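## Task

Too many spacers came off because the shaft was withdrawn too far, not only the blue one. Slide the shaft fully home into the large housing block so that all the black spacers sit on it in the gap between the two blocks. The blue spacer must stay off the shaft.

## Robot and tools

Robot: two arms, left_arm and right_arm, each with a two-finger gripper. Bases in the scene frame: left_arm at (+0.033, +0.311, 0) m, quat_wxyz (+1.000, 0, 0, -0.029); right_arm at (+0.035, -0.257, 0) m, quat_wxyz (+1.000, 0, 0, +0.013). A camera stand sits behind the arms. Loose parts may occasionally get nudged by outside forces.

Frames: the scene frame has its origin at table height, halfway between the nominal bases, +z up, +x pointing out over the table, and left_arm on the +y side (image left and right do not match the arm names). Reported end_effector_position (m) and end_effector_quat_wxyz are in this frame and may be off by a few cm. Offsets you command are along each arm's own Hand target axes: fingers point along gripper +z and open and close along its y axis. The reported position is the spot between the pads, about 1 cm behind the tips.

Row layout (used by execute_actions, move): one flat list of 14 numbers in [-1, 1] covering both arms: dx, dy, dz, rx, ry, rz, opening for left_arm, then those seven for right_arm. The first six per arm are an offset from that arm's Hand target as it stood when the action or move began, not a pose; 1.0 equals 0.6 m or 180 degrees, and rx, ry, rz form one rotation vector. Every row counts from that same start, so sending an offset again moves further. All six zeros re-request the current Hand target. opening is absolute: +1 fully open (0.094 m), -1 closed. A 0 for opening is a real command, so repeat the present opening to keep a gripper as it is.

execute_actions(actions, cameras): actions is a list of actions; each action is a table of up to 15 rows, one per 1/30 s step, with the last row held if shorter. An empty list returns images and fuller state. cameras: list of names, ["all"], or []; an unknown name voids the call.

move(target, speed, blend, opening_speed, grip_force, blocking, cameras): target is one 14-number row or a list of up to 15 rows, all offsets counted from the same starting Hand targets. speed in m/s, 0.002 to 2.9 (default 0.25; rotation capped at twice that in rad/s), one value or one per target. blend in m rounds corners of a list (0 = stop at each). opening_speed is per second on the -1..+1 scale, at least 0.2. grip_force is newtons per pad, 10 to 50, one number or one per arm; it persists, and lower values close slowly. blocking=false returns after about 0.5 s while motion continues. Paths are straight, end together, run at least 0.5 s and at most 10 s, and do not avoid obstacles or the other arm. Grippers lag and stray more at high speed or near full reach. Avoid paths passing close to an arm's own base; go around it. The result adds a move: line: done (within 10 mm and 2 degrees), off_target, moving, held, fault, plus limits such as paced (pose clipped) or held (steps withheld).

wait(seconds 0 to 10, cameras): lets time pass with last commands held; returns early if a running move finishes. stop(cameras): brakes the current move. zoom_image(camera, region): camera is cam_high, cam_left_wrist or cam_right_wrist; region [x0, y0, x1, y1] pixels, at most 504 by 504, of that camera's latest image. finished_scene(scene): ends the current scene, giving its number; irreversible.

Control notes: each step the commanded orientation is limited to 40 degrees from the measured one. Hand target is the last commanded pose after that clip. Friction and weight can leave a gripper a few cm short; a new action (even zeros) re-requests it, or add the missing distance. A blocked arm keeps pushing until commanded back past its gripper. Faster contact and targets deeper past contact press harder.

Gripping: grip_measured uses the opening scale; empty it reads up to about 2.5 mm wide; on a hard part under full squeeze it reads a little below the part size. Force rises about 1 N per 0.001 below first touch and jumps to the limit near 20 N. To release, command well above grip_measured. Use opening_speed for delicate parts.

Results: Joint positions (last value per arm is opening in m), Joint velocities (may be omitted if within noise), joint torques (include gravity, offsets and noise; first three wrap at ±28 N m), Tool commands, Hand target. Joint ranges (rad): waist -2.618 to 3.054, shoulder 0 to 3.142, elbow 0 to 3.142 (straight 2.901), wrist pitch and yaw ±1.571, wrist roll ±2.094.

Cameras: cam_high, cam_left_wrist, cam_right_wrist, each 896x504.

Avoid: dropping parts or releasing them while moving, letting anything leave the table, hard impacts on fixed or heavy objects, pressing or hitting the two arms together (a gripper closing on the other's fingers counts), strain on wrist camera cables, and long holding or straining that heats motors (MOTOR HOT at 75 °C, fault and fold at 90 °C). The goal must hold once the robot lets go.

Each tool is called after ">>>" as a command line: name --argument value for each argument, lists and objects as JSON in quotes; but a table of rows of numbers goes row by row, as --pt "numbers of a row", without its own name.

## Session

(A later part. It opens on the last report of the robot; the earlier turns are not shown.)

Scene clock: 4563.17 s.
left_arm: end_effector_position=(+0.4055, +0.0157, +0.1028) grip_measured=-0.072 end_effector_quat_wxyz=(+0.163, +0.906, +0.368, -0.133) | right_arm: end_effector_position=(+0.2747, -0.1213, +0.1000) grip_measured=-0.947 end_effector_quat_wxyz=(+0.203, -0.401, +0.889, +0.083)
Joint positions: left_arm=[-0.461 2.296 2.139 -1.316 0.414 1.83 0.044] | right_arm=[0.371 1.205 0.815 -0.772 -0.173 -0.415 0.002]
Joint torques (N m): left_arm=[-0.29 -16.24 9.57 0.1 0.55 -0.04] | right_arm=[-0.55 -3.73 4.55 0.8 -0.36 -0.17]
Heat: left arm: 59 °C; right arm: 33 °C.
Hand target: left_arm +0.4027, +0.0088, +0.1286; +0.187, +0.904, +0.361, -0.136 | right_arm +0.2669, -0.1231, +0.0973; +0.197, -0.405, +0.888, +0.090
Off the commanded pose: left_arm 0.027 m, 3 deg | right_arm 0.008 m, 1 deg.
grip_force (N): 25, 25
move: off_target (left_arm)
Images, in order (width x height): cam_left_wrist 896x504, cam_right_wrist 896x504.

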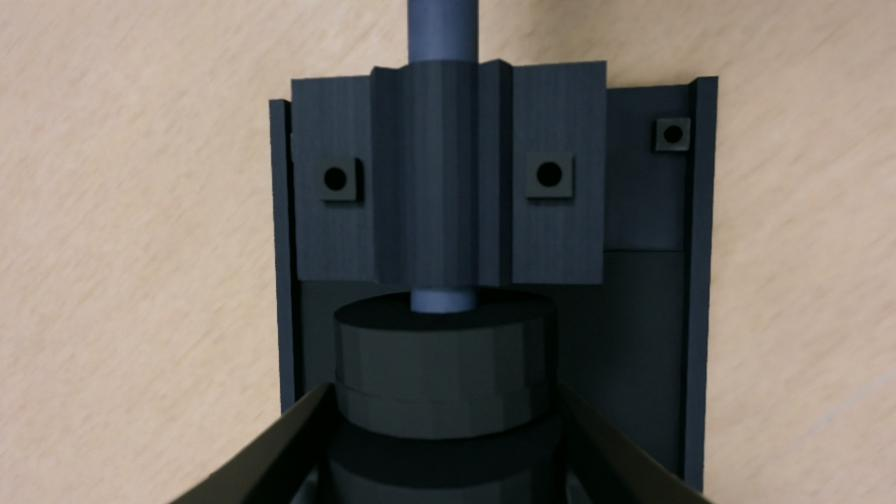

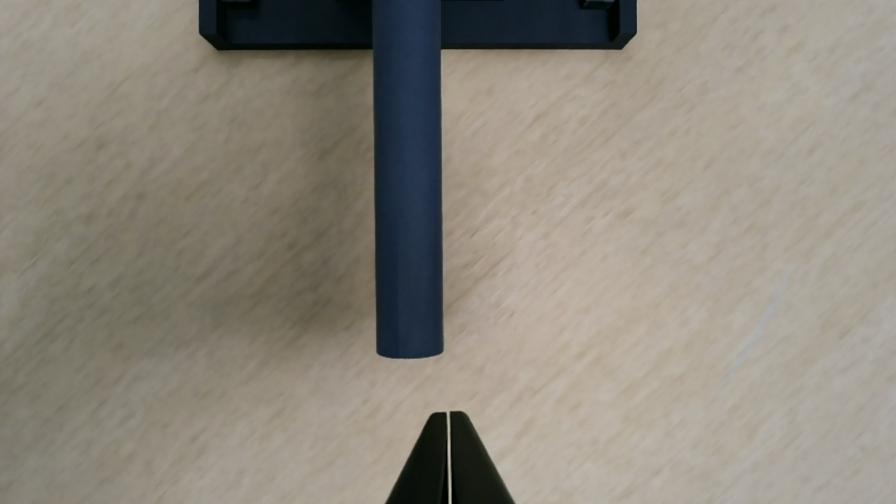

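>>> move --target '[0.0128, -0.0112, 0.0302, 0.0044, 0, -0.0019, -0.15, 0, 0, 0, 0, 0, 0, -0.95]' --speed 0.03 --cameras '["cam_left_wrist"]'

>>> zoom_image --camera "cam_left_wrist" --region '[300, 240, 640, 500]'

Scene clock: 4595.27 s.
left_arm: end_effector_position=(+0.4064, +0.0150, +0.0981) grip_measured=-0.072 end_effector_quat_wxyz=(+0.165, +0.906, +0.367, -0.133) | right_arm: end_effector_position=(+0.2747, -0.1212, +0.1000) grip_measured=-0.947 end_effector_quat_wxyz=(+0.203, -0.402, +0.889, +0.083)
Joint positions: left_arm=[-0.461 2.296 2.12 -1.293 0.415 1.83 0.044] | right_arm=[0.371 1.205 0.815 -0.772 -0.174 -0.415 0.002]
Joint torques (N m): left_arm=[-0.35 -15.95 5.19 0.44 0.52 -0.03] | right_arm=[-0.58 -3.73 4.56 0.8 -0.31 -0.16]
Heat: left arm: 59 °C; right arm: 33 °C.
Hand target: left_arm +0.4014, +0.0100, +0.1079; +0.180, +0.904, +0.362, -0.139 | right_arm +0.2669, -0.1231, +0.0973; +0.197, -0.405, +0.888, +0.090
Off the commanded pose: left_arm 0.012 m, 2 deg | right_arm 0.008 m, 1 deg.
grip_force (N): 25, 25
move: off_target (left_arm)
Images, in order (width x height): cam_left_wrist 896x504.

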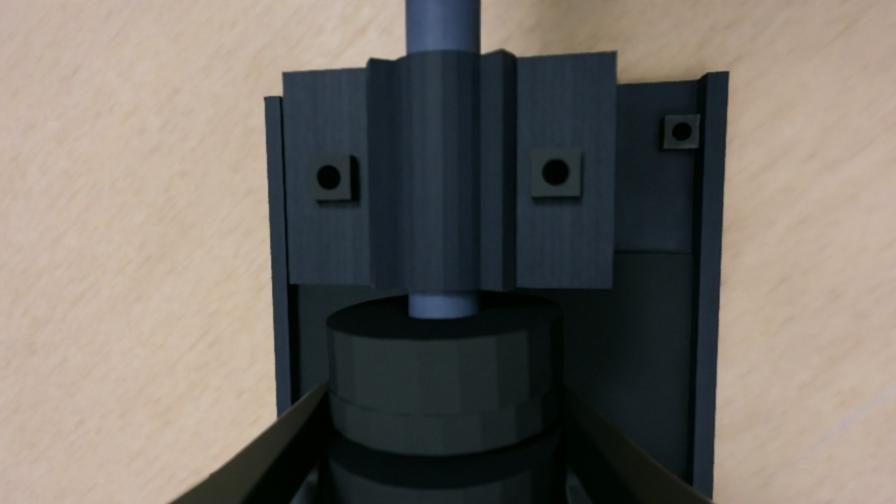

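Scaled by 1.482 from the camera's 896x504 image, which has a finer 1280x720 frame.

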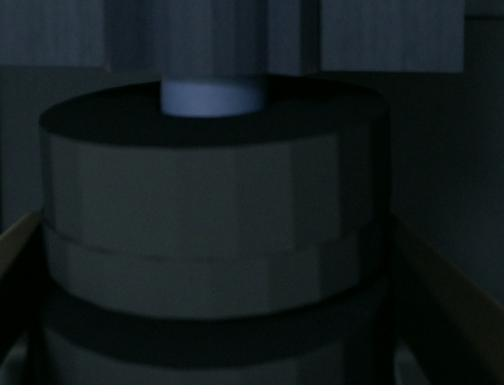

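>>> move --target '[-0.0061, 0, 0.0026, 0, 0, 0, -0.15, 0, 0, 0, 0, 0, 0, -0.95]' --speed 0.03 --cameras '[]'

>>> move --target '[-0.0038, 0, 0.0016, 0, 0, 0, -0.15, 0, 0, 0, 0, 0, 0, -0.95]' --speed 0.03 --cameras '["cam_left_wrist"]'

>>> zoom_image --camera "cam_left_wrist" --region '[300, 240, 640, 500]'

Scene clock: 4606.37 s.
left_arm: end_effector_position=(+0.4062, +0.0142, +0.0954) grip_measured=-0.072 end_effector_quat_wxyz=(+0.165, +0.905, +0.369, -0.133) | right_arm: end_effector_position=(+0.2747, -0.1212, +0.1000) grip_measured=-0.947 end_effector_quat_wxyz=(+0.203, -0.402, +0.889, +0.083)
Joint positions: left_arm=[-0.462 2.296 2.109 -1.281 0.415 1.825 0.044] | right_arm=[0.371 1.205 0.815 -0.772 -0.174 -0.415 0.002]
Joint torques (N m): left_arm=[-0.87 -16.57 5.16 0.37 0.5 -0.1] | right_arm=[-0.57 -3.71 4.52 0.8 -0.32 -0.16]
Heat: left arm: 59 °C; right arm: 33 °C.
Hand target: left_arm +0.3987, +0.0072, +0.1078; +0.180, +0.904, +0.362, -0.139 | right_arm +0.2669, -0.1231, +0.0973; +0.197, -0.405, +0.888, +0.090
Off the commanded pose: left_arm 0.016 m, 2 deg | right_arm 0.008 m, 1 deg.
grip_force (N): 25, 25
move: off_target (left_arm)
No camera images: "cameras" was empty.

Scene clock: 4607.07 s.
left_arm: end_effector_position=(+0.4051, +0.0124, +0.0953) grip_measured=-0.072 end_effector_quat_wxyz=(+0.164, +0.905, +0.369, -0.133) | right_arm: end_effector_position=(+0.2747, -0.1212, +0.1000) grip_measured=-0.947 end_effector_quat_wxyz=(+0.203, -0.402, +0.889, +0.083)
Joint positions: left_arm=[-0.468 2.296 2.109 -1.28 0.412 1.819 0.044] | right_arm=[0.371 1.205 0.815 -0.772 -0.174 -0.415 0.002]
Joint torques (N m): left_arm=[-0.92 -16.88 4.71 0.42 0.51 -0.11] | right_arm=[-0.57 -3.7 4.55 0.81 -0.31 -0.16]
Heat: left arm: 59 °C; right arm: 33 °C.
Hand target: left_arm +0.3970, +0.0054, +0.1078; +0.180, +0.904, +0.362, -0.139 | right_arm +0.2669, -0.1231, +0.0973; +0.197, -0.405, +0.888, +0.090
Off the commanded pose: left_arm 0.017 m, 2 deg | right_arm 0.008 m, 1 deg.
grip_force (N): 25, 25
move: off_target (left_arm)
Images, in order (width x height): cam_left_wrist 896x504.

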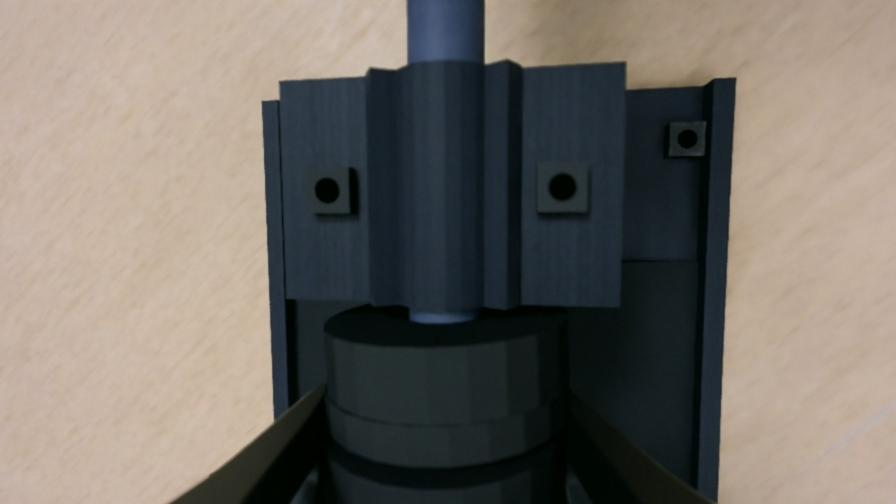

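Scaled by 1.482 from the camera's 896x504 image, which has a finer 1280x720 frame.

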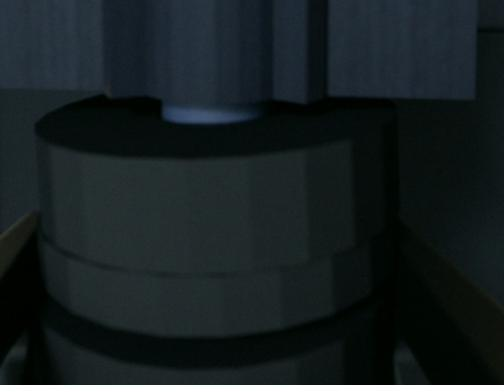

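>>> wait --seconds 0.1 --cameras '["cam_right_wrist"]'

Scene clock: 4622.40 s.
left_arm: end_effector_position=(+0.4051, +0.0124, +0.0953) grip_measured=-0.072 end_effector_quat_wxyz=(+0.164, +0.905, +0.369, -0.133) | right_arm: end_effector_position=(+0.2747, -0.1212, +0.1000) grip_measured=-0.947 end_effector_quat_wxyz=(+0.203, -0.402, +0.889, +0.083)
Joint positions: left_arm=[-0.468 2.296 2.109 -1.28 0.412 1.819 0.044] | right_arm=[0.371 1.205 0.815 -0.772 -0.174 -0.415 0.002]
Joint torques (N m): left_arm=[-0.92 -16.87 4.72 0.42 0.51 -0.08] | right_arm=[-0.57 -3.73 4.56 0.8 -0.31 -0.16]
Heat: left arm: 60 °C; right arm: 33 °C.
Hand target: left_arm +0.3970, +0.0054, +0.1078; +0.180, +0.904, +0.362, -0.139 | right_arm +0.2669, -0.1231, +0.0973; +0.197, -0.405, +0.888, +0.090
Tool commands: left_gripper/opening=-0.15 right_gripper/opening=-0.95
Off the commanded pose: left_arm 0.017 m, 2 deg | right_arm 0.008 m, 1 deg.
grip_force (N): 25, 25
wait: 0.10 s; at rest from the start
Images, in order (width x height): cam_right_wrist 896x504.

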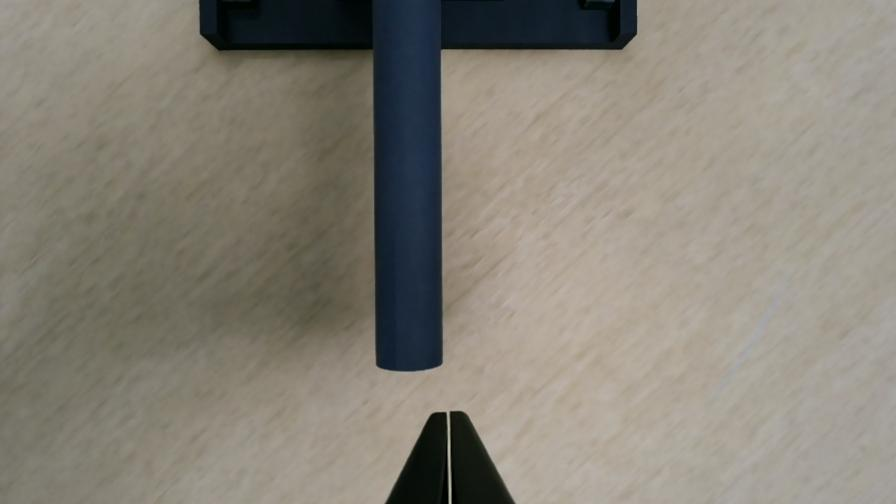

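>>> move --target '[-0.0116, 0.0043, -0.0263, 0.0013, 0, -0.0006, -0.15, 0, 0, 0, 0, 0, 0, -0.95]' --speed 0.04 --cameras '[]'

Scene clock: 4684.87 s.
left_arm: end_effector_position=(+0.4028, +0.0124, +0.0960) grip_measured=-0.072 end_effector_quat_wxyz=(+0.160, +0.905, +0.370, -0.134) | right_arm: end_effector_position=(+0.2747, -0.1212, +0.1000) grip_measured=-0.947 end_effector_quat_wxyz=(+0.203, -0.402, +0.889, +0.083)
Joint positions: left_arm=[-0.471 2.296 2.113 -1.292 0.41 1.816 0.044] | right_arm=[0.371 1.205 0.815 -0.772 -0.174 -0.415 0.002]
Joint torques (N m): left_arm=[-0.66 -16.84 9.89 -0.08 0.53 -0.07] | right_arm=[-0.57 -3.73 4.53 0.8 -0.31 -0.16]
Heat: left arm: 61 °C; right arm: 33 °C.
Hand target: left_arm +0.3958, +0.0061, +0.1252; +0.178, +0.904, +0.363, -0.139 | right_arm +0.2669, -0.1231, +0.0973; +0.197, -0.405, +0.888, +0.090
Off the commanded pose: left_arm 0.031 m, 2 deg | right_arm 0.008 m, 1 deg.
grip_force (N): 25, 25
move: off_target (left_arm)
No camera images: "cameras" was empty.

>>> wait --seconds 0.1 --cameras '["cam_left_wrist", "cam_right_wrist"]'

>>> zoom_image --camera "cam_left_wrist" --region '[320, 280, 450, 450]'

>>> zoom_image --camera "cam_left_wrist" --region '[440, 280, 570, 450]'

>>> zoom_image --camera "cam_left_wrist" --region '[300, 380, 600, 504]'

Scene clock: 4692.67 s.
left_arm: end_effector_position=(+0.4028, +0.0124, +0.0960) grip_measured=-0.072 end_effector_quat_wxyz=(+0.160, +0.905, +0.370, -0.134) | right_arm: end_effector_position=(+0.2747, -0.1212, +0.1000) grip_measured=-0.947 end_effector_quat_wxyz=(+0.203, -0.402, +0.889, +0.083)
Joint positions: left_arm=[-0.471 2.296 2.113 -1.292 0.41 1.816 0.044] | right_arm=[0.371 1.205 0.815 -0.772 -0.174 -0.415 0.002]
Joint torques (N m): left_arm=[-0.66 -16.85 9.89 -0.08 0.53 -0.06] | right_arm=[-0.55 -3.7 4.56 0.81 -0.31 -0.15]
Heat: left arm: 61 °C; right arm: 33 °C.
Hand target: left_arm +0.3958, +0.0061, +0.1252; +0.178, +0.904, +0.363, -0.139 | right_arm +0.2669, -0.1231, +0.0973; +0.197, -0.405, +0.888, +0.090
Tool commands: left_gripper/opening=-0.15 right_gripper/opening=-0.95
Off the commanded pose: left_arm 0.031 m, 2 deg | right_arm 0.008 m, 1 deg.
grip_force (N): 25, 25
wait: 0.10 s; at rest from the start
Images, in order (width x height): cam_left_wrist 896x504, cam_right_wrist 896x504.

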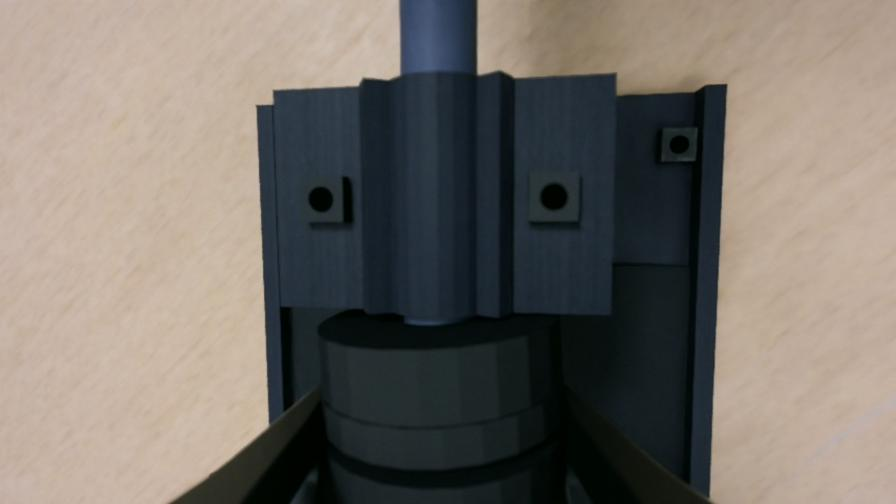

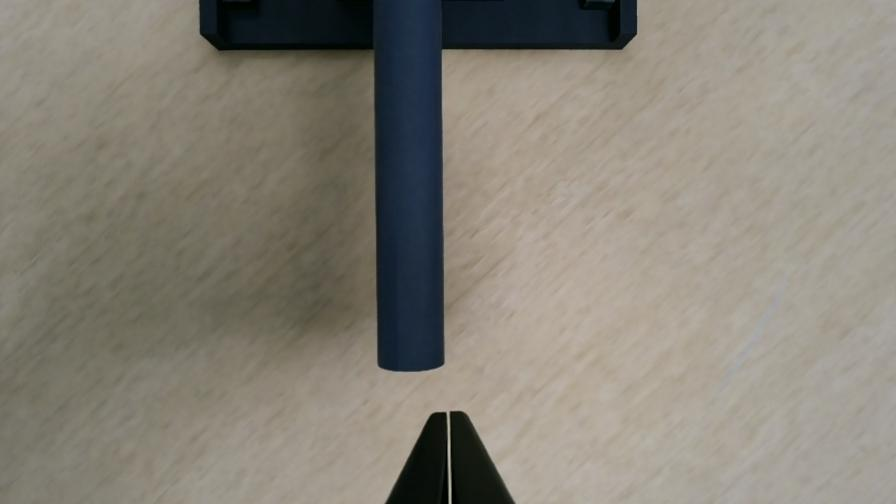

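Scaled by 2.965 from the camera's 896x504 image, which has a finer 1280x720 frame.

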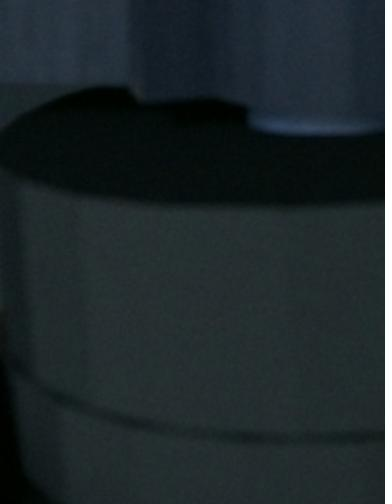

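Scaled by 2.965 from the camera's 896x504 image, which has a finer 1280x720 frame.

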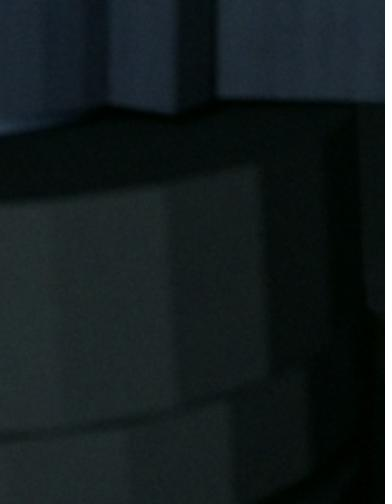

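Scaled by 1.680 from the camera's 896x504 image, which has a finer 1280x720 frame.

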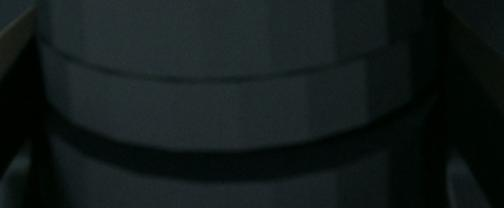

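>>> move --target '[-0.0191, 0.0112, -0.0448, 0, 0, 0, -0.15, 0, 0, 0, 0, 0, 0, -0.95]' --speed 0.06 --cameras '["cam_left_wrist"]'

>>> zoom_image --camera "cam_left_wrist" --region '[320, 360, 450, 504]'

>>> zoom_image --camera "cam_left_wrist" --region '[440, 360, 570, 504]'

>>> zoom_image --camera "cam_left_wrist" --region '[320, 220, 580, 504]'

Scene clock: 4718.17 s.
left_arm: end_effector_position=(+0.4036, +0.0145, +0.1002) grip_measured=-0.072 end_effector_quat_wxyz=(+0.139, +0.910, +0.371, -0.122) | right_arm: end_effector_position=(+0.2747, -0.1212, +0.1000) grip_measured=-0.947 end_effector_quat_wxyz=(+0.203, -0.402, +0.889, +0.083)
Joint positions: left_arm=[-0.482 2.321 2.185 -1.355 0.365 1.811 0.044] | right_arm=[0.371 1.205 0.815 -0.772 -0.174 -0.415 0.002]
Joint torques (N m): left_arm=[0.28 -18.71 14.35 -0.49 0.95 -0.05] | right_arm=[-0.58 -3.71 4.53 0.8 -0.32 -0.15]
Heat: left arm: 61 °C; right arm: 33 °C.
Hand target: left_arm +0.3959, +0.0061, +0.1552; +0.178, +0.904, +0.363, -0.140 | right_arm +0.2669, -0.1231, +0.0973; +0.197, -0.405, +0.888, +0.090
Off the commanded pose: left_arm 0.056 m, 5 deg | right_arm 0.008 m, 1 deg.
grip_force (N): 25, 25
move: off_target (left_arm)
Images, in order (width x height): cam_left_wrist 896x504.

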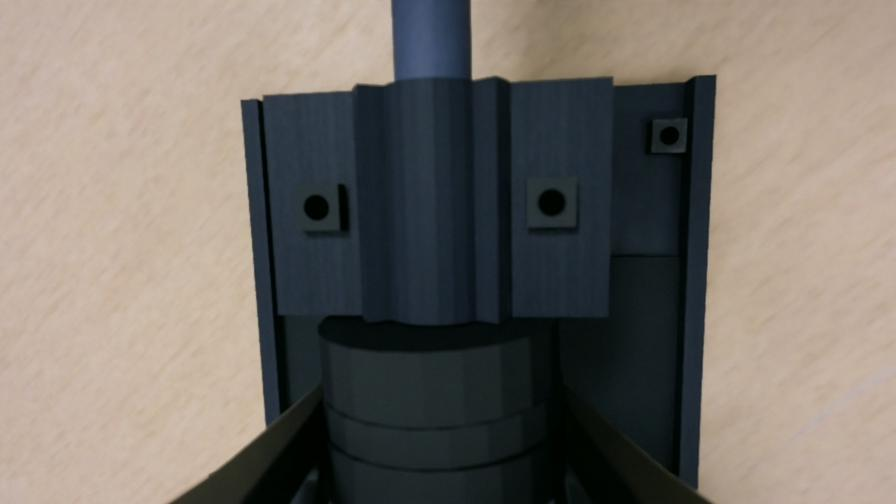

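Scaled by 3.500 from the camera's 896x504 image, which has a finer 1280x720 frame.

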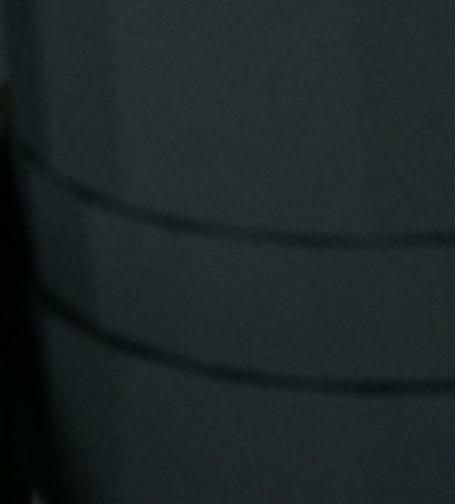

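Scaled by 3.500 from the camera's 896x504 image, which has a finer 1280x720 frame.

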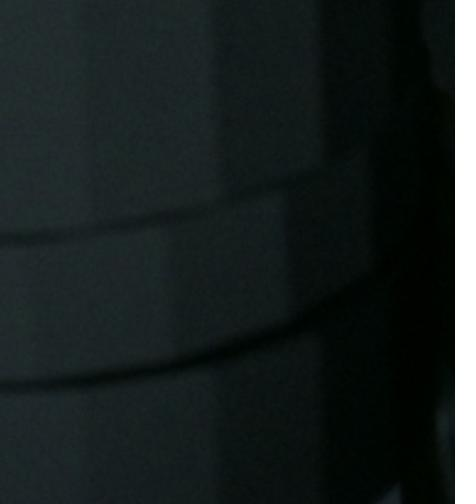

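Scaled by 1.775 from the camera's 896x504 image, which has a finer 1280x720 frame.

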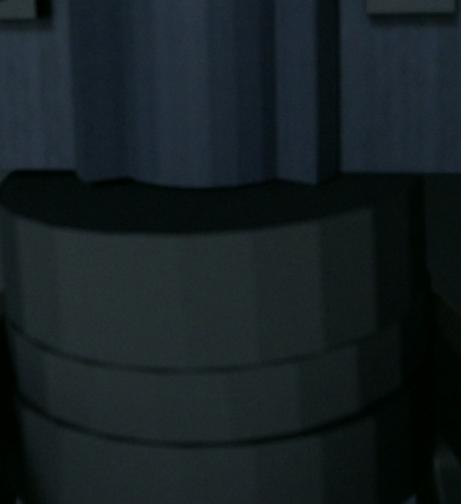

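>>> move --target '[0.0223, -0.0131, 0.0523, 0, 0, 0, -0.15, 0, 0, 0, 0, 0, 0, -0.95]' --speed 0.06 --cameras '["cam_left_wrist", "cam_right_wrist"]'

>>> zoom_image --camera "cam_left_wrist" --region '[320, 220, 580, 504]'

Scene clock: 4728.17 s.
left_arm: end_effector_position=(+0.4023, +0.0117, +0.0970) grip_measured=-0.072 end_effector_quat_wxyz=(+0.148, +0.907, +0.371, -0.131) | right_arm: end_effector_position=(+0.2747, -0.1212, +0.1000) grip_measured=-0.947 end_effector_quat_wxyz=(+0.203, -0.402, +0.889, +0.083)
Joint positions: left_arm=[-0.48 2.316 2.157 -1.329 0.39 1.811 0.044] | right_arm=[0.371 1.205 0.815 -0.772 -0.174 -0.415 0.002]
Joint torques (N m): left_arm=[0.06 -18.47 5.26 0.28 0.71 0.02] | right_arm=[-0.58 -3.73 4.53 0.8 -0.31 -0.15]
Heat: left arm: 64 °C; right arm: 33 °C.
Hand target: left_arm +0.3958, +0.0062, +0.1203; +0.178, +0.904, +0.363, -0.139 | right_arm +0.2669, -0.1231, +0.0973; +0.197, -0.405, +0.888, +0.090
Off the commanded pose: left_arm 0.025 m, 4 deg | right_arm 0.008 m, 1 deg.
grip_force (N): 25, 25
move: off_target (left_arm)
Images, in order (width x height): cam_left_wrist 896x504, cam_right_wrist 896x504.

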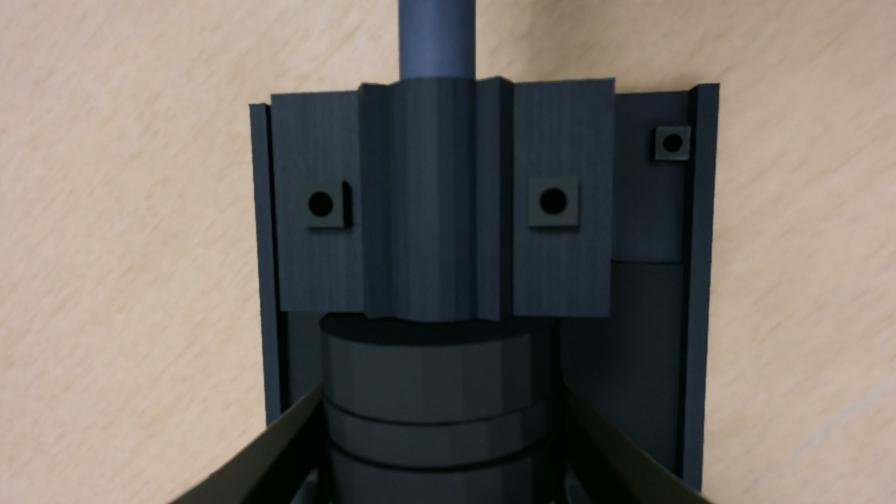

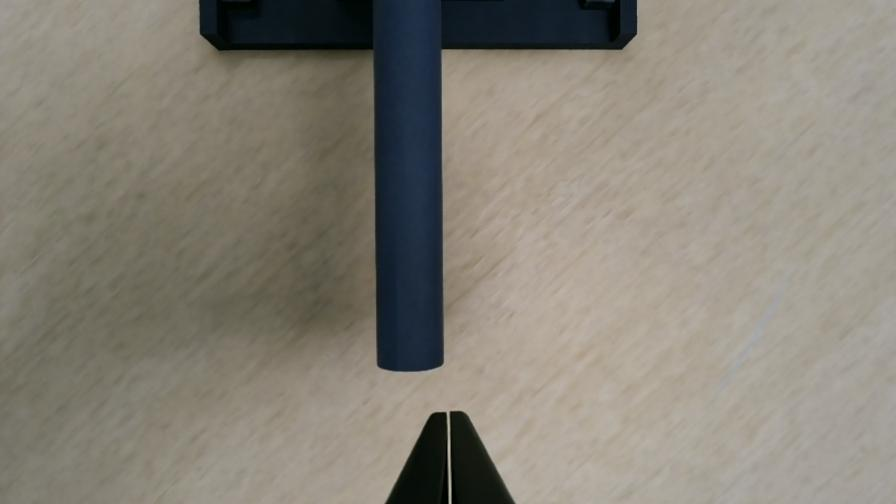

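Scaled by 1.775 from the camera's 896x504 image, which has a finer 1280x720 frame.

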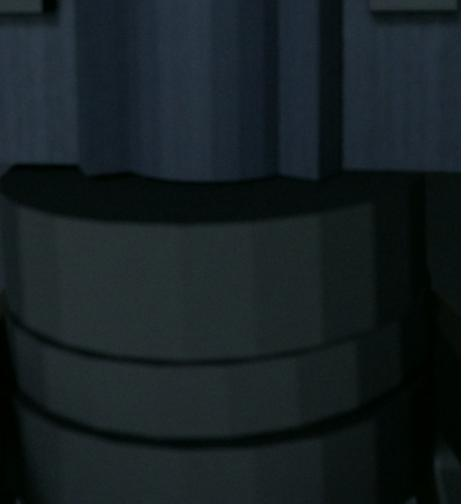

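>>> move --target '[0, 0, 0, 0, 0, 0, -0.15, 0.0010, 0.0048, 0.0202, 0, 0, 0, -0.95]' --speed 0.06 --cameras '["cam_right_wrist"]'

Scene clock: 4749.87 s.
left_arm: end_effector_position=(+0.4022, +0.0117, +0.0969) grip_measured=-0.072 end_effector_quat_wxyz=(+0.148, +0.907, +0.371, -0.132) | right_arm: end_effector_position=(+0.2703, -0.1207, +0.0907) grip_measured=-0.947 end_effector_quat_wxyz=(+0.198, -0.405, +0.889, +0.084)
Joint positions: left_arm=[-0.48 2.316 2.157 -1.329 0.39 1.811 0.044] | right_arm=[0.38 1.205 0.781 -0.748 -0.174 -0.415 0.002]
Joint torques (N m): left_arm=[0.05 -18.44 5.34 0.31 0.71 0.01] | right_arm=[0.55 -2.29 4.53 1.08 -0.21 0.06]
Heat: left arm: 72 °C; right arm: 33 °C.
Hand target: left_arm +0.3958, +0.0062, +0.1202; +0.178, +0.904, +0.363, -0.140 | right_arm +0.2678, -0.1177, +0.0861; +0.197, -0.405, +0.888, +0.090
Off the commanded pose: left_arm 0.025 m, 4 deg | right_arm 0.006 m, 1 deg.
grip_force (N): 25, 25
move: off_target (left_arm)
Images, in order (width x height): cam_right_wrist 896x504.

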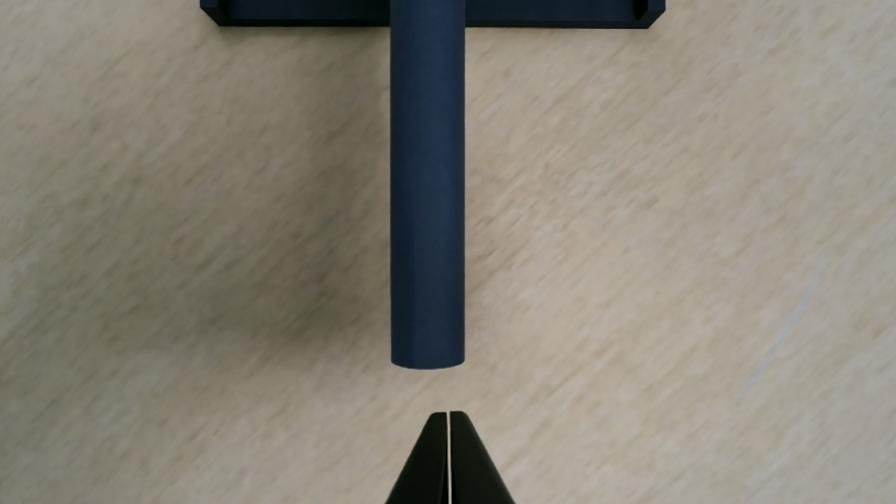

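>>> move --target '[0.0149, 0.0002, -0.0007, 0.0151, 0.0127, -0.0057, -0.15, 0, 0, 0, 0, 0, 0, -0.95]' --speed 0.06 --cameras '["cam_left_wrist"]'

Scene clock: 4768.30 s.
left_arm: end_effector_position=(+0.4044, +0.0146, +0.0978) grip_measured=-0.072 end_effector_quat_wxyz=(+0.138, +0.910, +0.372, -0.124) | right_arm: end_effector_position=(+0.2703, -0.1206, +0.0908) grip_measured=-0.947 end_effector_quat_wxyz=(+0.198, -0.405, +0.889, +0.084)
Joint positions: left_arm=[-0.481 2.328 2.189 -1.355 0.365 1.811 0.044] | right_arm=[0.38 1.205 0.781 -0.748 -0.174 -0.415 0.002]
Joint torques (N m): left_arm=[0.12 -14.3 11.19 -0.14 0.46 -0.05] | right_arm=[0.55 -2.29 4.55 1.09 -0.21 0.06]
Heat: left arm: 74 °C; right arm: 33 °C. Fold the left arm in close to its base, or ease its load, before you think long.
Hand target: left_arm +0.4022, +0.0117, +0.1172; +0.148, +0.907, +0.371, -0.131 | right_arm +0.2678, -0.1177, +0.0861; +0.197, -0.405, +0.888, +0.090
Off the commanded pose: left_arm 0.020 m, 2 deg | right_arm 0.006 m, 1 deg.
MOTOR HOT: joint 2 (shoulder) of the left arm reports 74 °C; the controller's stop level is 90 °C. To cool a motor, set the load down, stop pushing, or move to a pose that needs little force.
grip_force (N): 25, 25
move: off_target (left_arm)
Images, in order (width x height): cam_left_wrist 896x504.

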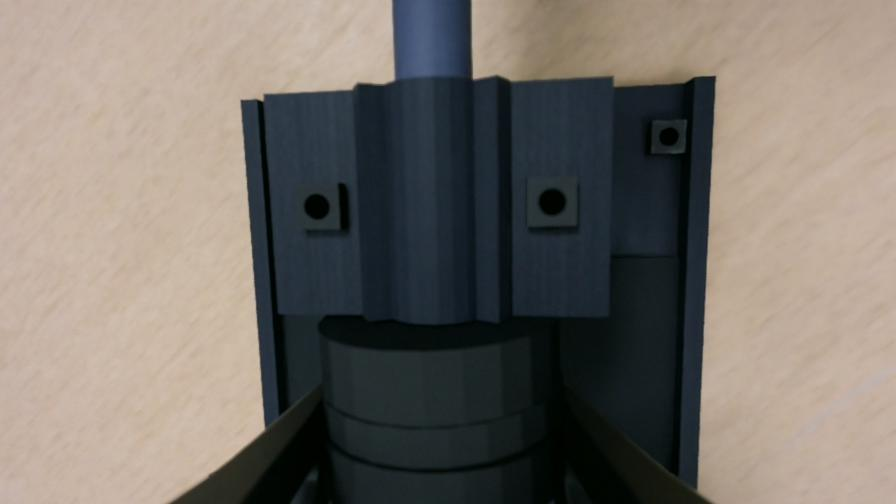

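>>> move --target '[0.0035, -0.0017, 0.0092, 0, 0, 0, -0.15, -0.0168, 0.0066, 0.0115, 0, 0, 0, -0.95]' --speed 0.06 --cameras '["cam_right_wrist"]'

Scene clock: 4778.37 s.
left_arm: end_effector_position=(+0.4043, +0.0146, +0.0978) grip_measured=-0.072 end_effector_quat_wxyz=(+0.138, +0.910, +0.372, -0.124) | right_arm: end_effector_position=(+0.2697, -0.1086, +0.0842) grip_measured=-0.947 end_effector_quat_wxyz=(+0.191, -0.407, +0.888, +0.091)
Joint positions: left_arm=[-0.481 2.328 2.189 -1.356 0.365 1.811 0.044] | right_arm=[0.422 1.242 0.781 -0.717 -0.172 -0.378 0.002]
Joint torques (N m): left_arm=[0.13 -14.3 9.17 0.03 0.45 -0.04] | right_arm=[0.53 -2.3 5.82 1.07 -0.05 0.07]
Heat: left arm: 73 °C; right arm: 33 °C. Fold the left arm in close to its base, or ease its load, before you think long.
Hand target: left_arm +0.4022, +0.0117, +0.1112; +0.148, +0.907, +0.371, -0.132 | right_arm +0.2727, -0.1061, +0.0841; +0.197, -0.405, +0.888, +0.090
Off the commanded pose: left_arm 0.014 m, 2 deg | right_arm 0.004 m, 1 deg.
MOTOR HOT: still on. Joint 2 (shoulder) of the left arm reports 73 °C.
grip_force (N): 25, 25
move: off_target (left_arm)
Images, in order (width x height): cam_right_wrist 896x504.

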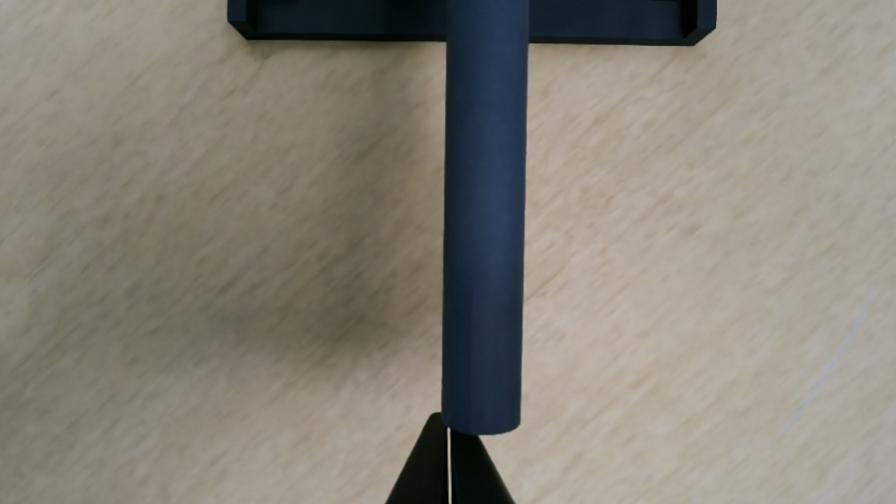

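>>> move --target '[0, 0, 0, 0, 0, 0, -0.15, 0.0030, -0.0160, -0.0010, 0, 0, 0, -0.95]' --speed 0.06 --cameras '["cam_right_wrist"]'

Scene clock: 4785.73 s.
left_arm: end_effector_position=(+0.4043, +0.0146, +0.0978) grip_measured=-0.072 end_effector_quat_wxyz=(+0.138, +0.910, +0.372, -0.124) | right_arm: end_effector_position=(+0.2740, -0.1162, +0.0815) grip_measured=-0.947 end_effector_quat_wxyz=(+0.188, -0.402, +0.892, +0.086)
Joint positions: left_arm=[-0.481 2.328 2.189 -1.356 0.365 1.811 0.044] | right_arm=[0.39 1.253 0.781 -0.717 -0.172 -0.397 0.002]
Joint torques (N m): left_arm=[0.13 -14.28 9.18 0.03 0.45 -0.04] | right_arm=[-0.54 -2.3 6.37 1.03 -0.24 -0.15]
Heat: left arm: 73 °C; right arm: 33 °C. Fold the left arm in close to its base, or ease its load, before you think long.
Hand target: left_arm +0.4022, +0.0117, +0.1112; +0.148, +0.907, +0.371, -0.132 | right_arm +0.2787, -0.1139, +0.0838; +0.197, -0.405, +0.888, +0.090
Off the commanded pose: left_arm 0.014 m, 2 deg | right_arm 0.006 m, 1 deg.
MOTOR HOT: still on. Joint 2 (shoulder) of the left arm reports 73 °C.
grip_force (N): 25, 25
move: off_target (left_arm)
Images, in order (width x height): cam_right_wrist 896x504.

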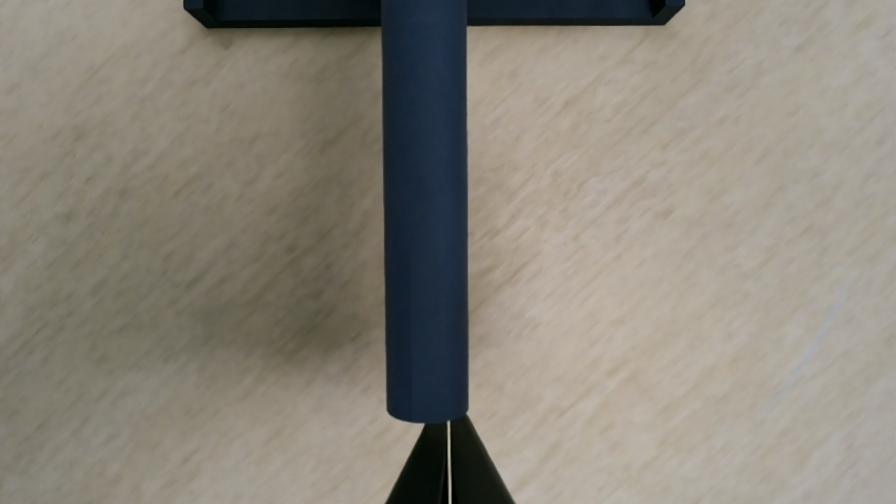

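>>> move --target '[0, 0, 0, 0, 0, 0, -0.15, -0.0108, 0.0115, 0.0030, 0, 0, 0, -0.95]' --speed 0.06 --cameras '["cam_right_wrist"]'

Scene clock: 4801.80 s.
left_arm: end_effector_position=(+0.4043, +0.0146, +0.0978) grip_measured=-0.072 end_effector_quat_wxyz=(+0.138, +0.910, +0.372, -0.124) | right_arm: end_effector_position=(+0.2702, -0.1094, +0.0792) grip_measured=-0.947 end_effector_quat_wxyz=(+0.183, -0.407, +0.890, +0.090)
Joint positions: left_arm=[-0.481 2.328 2.189 -1.356 0.365 1.811 0.044] | right_arm=[0.419 1.263 0.781 -0.714 -0.172 -0.381 0.002]
Joint torques (N m): left_arm=[0.1 -14.3 9.18 0.03 0.45 -0.04] | right_arm=[0.53 -2.36 7.3 1.06 -0.06 0.06]
Heat: left arm: 71 °C; right arm: 33 °C.
Hand target: left_arm +0.4022, +0.0117, +0.1112; +0.148, +0.907, +0.371, -0.132 | right_arm +0.2779, -0.1043, +0.0850; +0.197, -0.405, +0.888, +0.090
Off the commanded pose: left_arm 0.014 m, 2 deg | right_arm 0.011 m, 2 deg.
MOTOR HOT: cleared for the motors of the left arm.
grip_force (N): 25, 25
move: off_target (left_arm, right_arm)
Images, in order (width x height): cam_right_wrist 896x504.

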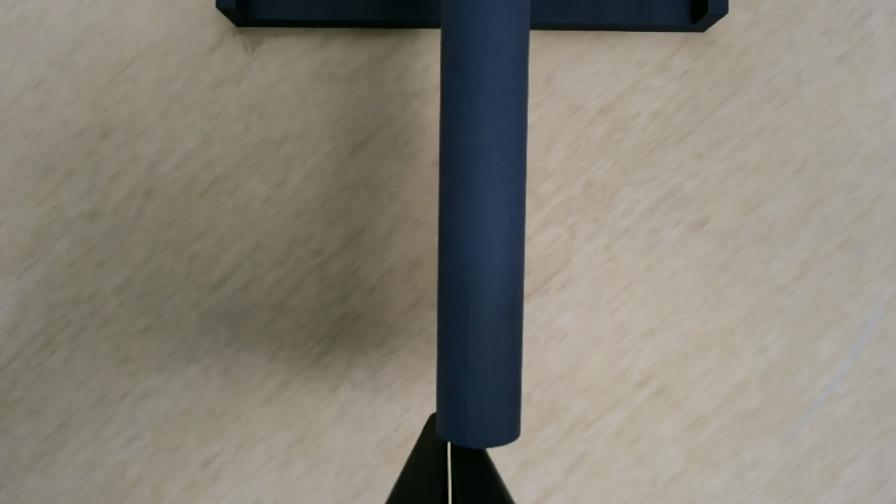

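>>> move --target '[0, 0, 0, 0, 0, 0, -0.15, -0.0043, -0.0095, 0.0002, 0, 0, 0, -0.95]' --speed 0.06 --cameras '["cam_right_wrist"]'

Scene clock: 4817.40 s.
left_arm: end_effector_position=(+0.4043, +0.0146, +0.0978) grip_measured=-0.072 end_effector_quat_wxyz=(+0.138, +0.910, +0.372, -0.124) | right_arm: end_effector_position=(+0.2703, -0.1110, +0.0748) grip_measured=-0.947 end_effector_quat_wxyz=(+0.175, -0.405, +0.893, +0.089)
Joint positions: left_arm=[-0.481 2.328 2.189 -1.356 0.365 1.811 0.044] | right_arm=[0.413 1.28 0.781 -0.714 -0.172 -0.38 0.002]
Joint torques (N m): left_arm=[0.13 -14.3 9.18 0.03 0.46 -0.05] | right_arm=[-0.58 -2.44 8.65 1 -0.14 -0.11]
Heat: left arm: 70 °C; right arm: 34 °C.
Hand target: left_arm +0.4022, +0.0117, +0.1112; +0.148, +0.907, +0.371, -0.132 | right_arm +0.2838, -0.1063, +0.0860; +0.197, -0.405, +0.888, +0.090
Off the commanded pose: left_arm 0.014 m, 2 deg | right_arm 0.018 m, 3 deg.
grip_force (N): 25, 25
move: off_target (left_arm, right_arm)
Images, in order (width x height): cam_right_wrist 896x504.

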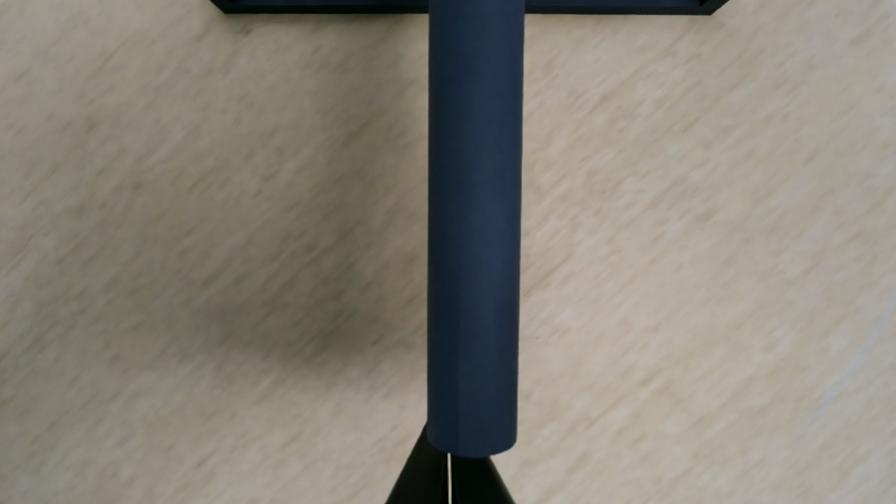

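>>> execute_actions --actions '[]'

Scene clock: 4846.13 s.
left_arm: end_effector_position=(+0.4043, +0.0146, +0.0978) grip_measured=-0.072 end_effector_quat_wxyz=(+0.138, +0.910, +0.372, -0.124) | right_arm: end_effector_position=(+0.2703, -0.1110, +0.0748) grip_measured=-0.947 end_effector_quat_wxyz=(+0.175, -0.405, +0.893, +0.089)
Joint positions: left_arm=[-0.481 2.328 2.189 -1.356 0.365 1.811 0.044] | right_arm=[0.413 1.28 0.781 -0.714 -0.172 -0.38 0.002]
Joint velocities: within noise
Joint torques (N m): left_arm=[0.13 -14.3 9.18 0.03 0.45 -0.04] | right_arm=[-0.58 -2.45 8.64 1 -0.13 -0.11]
Heat: left arm: 69 °C; right arm: 34 °C.
Hand target: left_arm +0.4022, +0.0117, +0.1112; +0.148, +0.907, +0.371, -0.132 | right_arm +0.2838, -0.1063, +0.0860; +0.197, -0.405, +0.888, +0.090
Tool commands: left_gripper/opening=-0.15 right_gripper/opening=-0.95
Off the commanded pose: left_arm 0.014 m, 2 deg | right_arm 0.018 m, 3 deg.
grip_force (N): 25, 25

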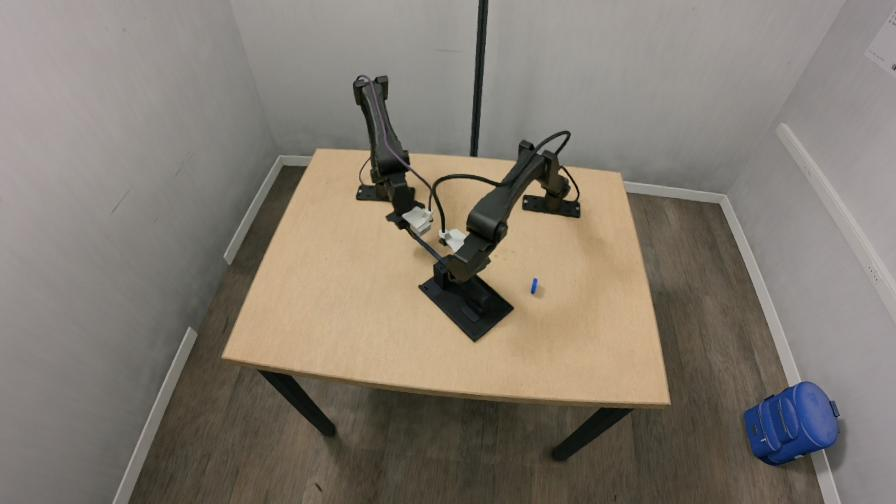

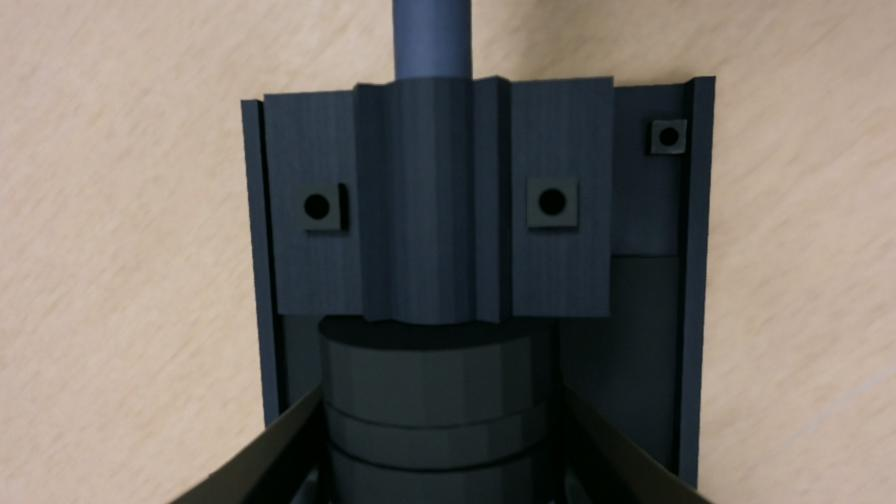

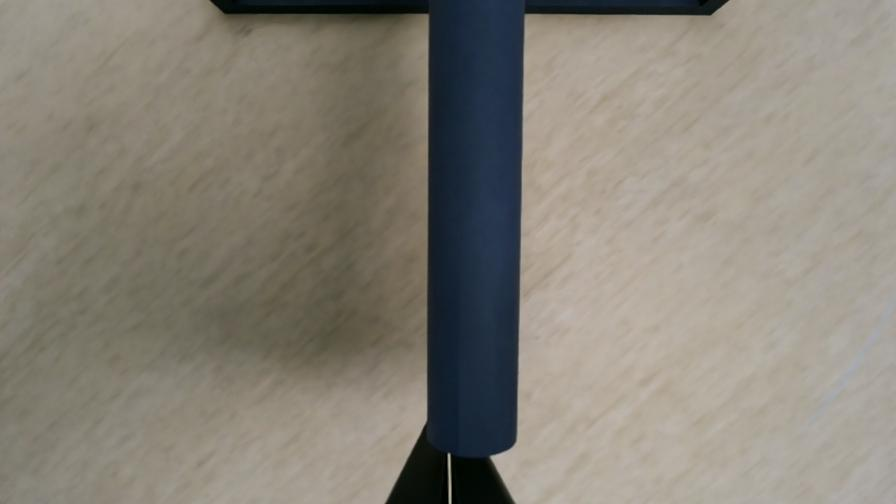

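>>> move --target '[0,0,0,0,0,0,-0.15,-0.00423,-0.00667,-0.00905,0,0,0,-0.95]' --speed 0.03 --cameras '["cam_right_wrist"]'

Scene clock: 4859.30 s.
left_arm: end_effector_position=(+0.4043, +0.0146, +0.0978) grip_measured=-0.072 end_effector_quat_wxyz=(+0.138, +0.910, +0.372, -0.124) | right_arm: end_effector_position=(+0.2774, -0.1129, +0.0825) grip_measured=-0.947 end_effector_quat_wxyz=(+0.183, -0.402, +0.893, +0.087)
Joint positions: left_arm=[-0.481 2.328 2.189 -1.356 0.365 1.811 0.044] | right_arm=[0.396 1.28 0.807 -0.725 -0.172 -0.391 0.002]
Joint torques (N m): left_arm=[0.13 -14.28 9.18 0.04 0.45 -0.04] | right_arm=[-0.57 -2.28 8.69 0.88 -0.22 -0.16]
Heat: left arm: 68 °C; right arm: 35 °C.
Hand target: left_arm +0.4022, +0.0117, +0.1112; +0.148, +0.907, +0.371, -0.132 | right_arm +0.2869, -0.1089, +0.0921; +0.197, -0.405, +0.888, +0.090
Off the commanded pose: left_arm 0.014 m, 2 deg | right_arm 0.014 m, 2 deg.
grip_force (N): 25, 25
move: off_target (left_arm, right_arm)
Images, in order (width x height): cam_right_wrist 896x504.

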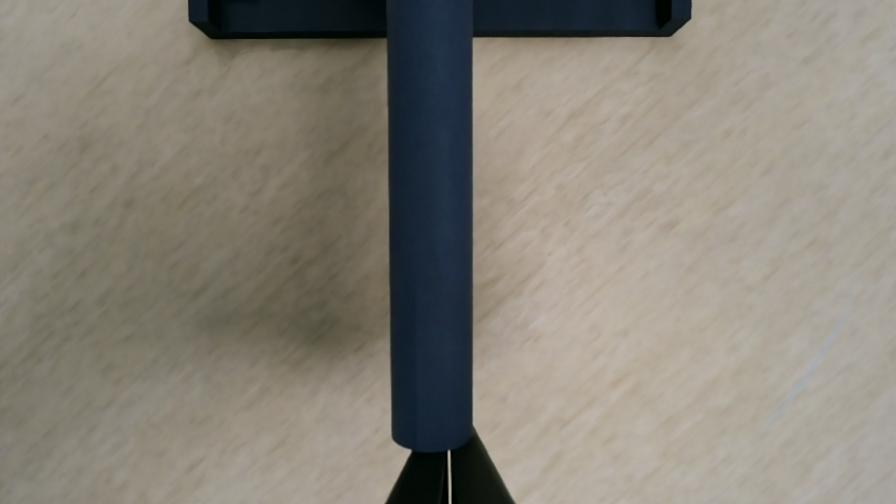

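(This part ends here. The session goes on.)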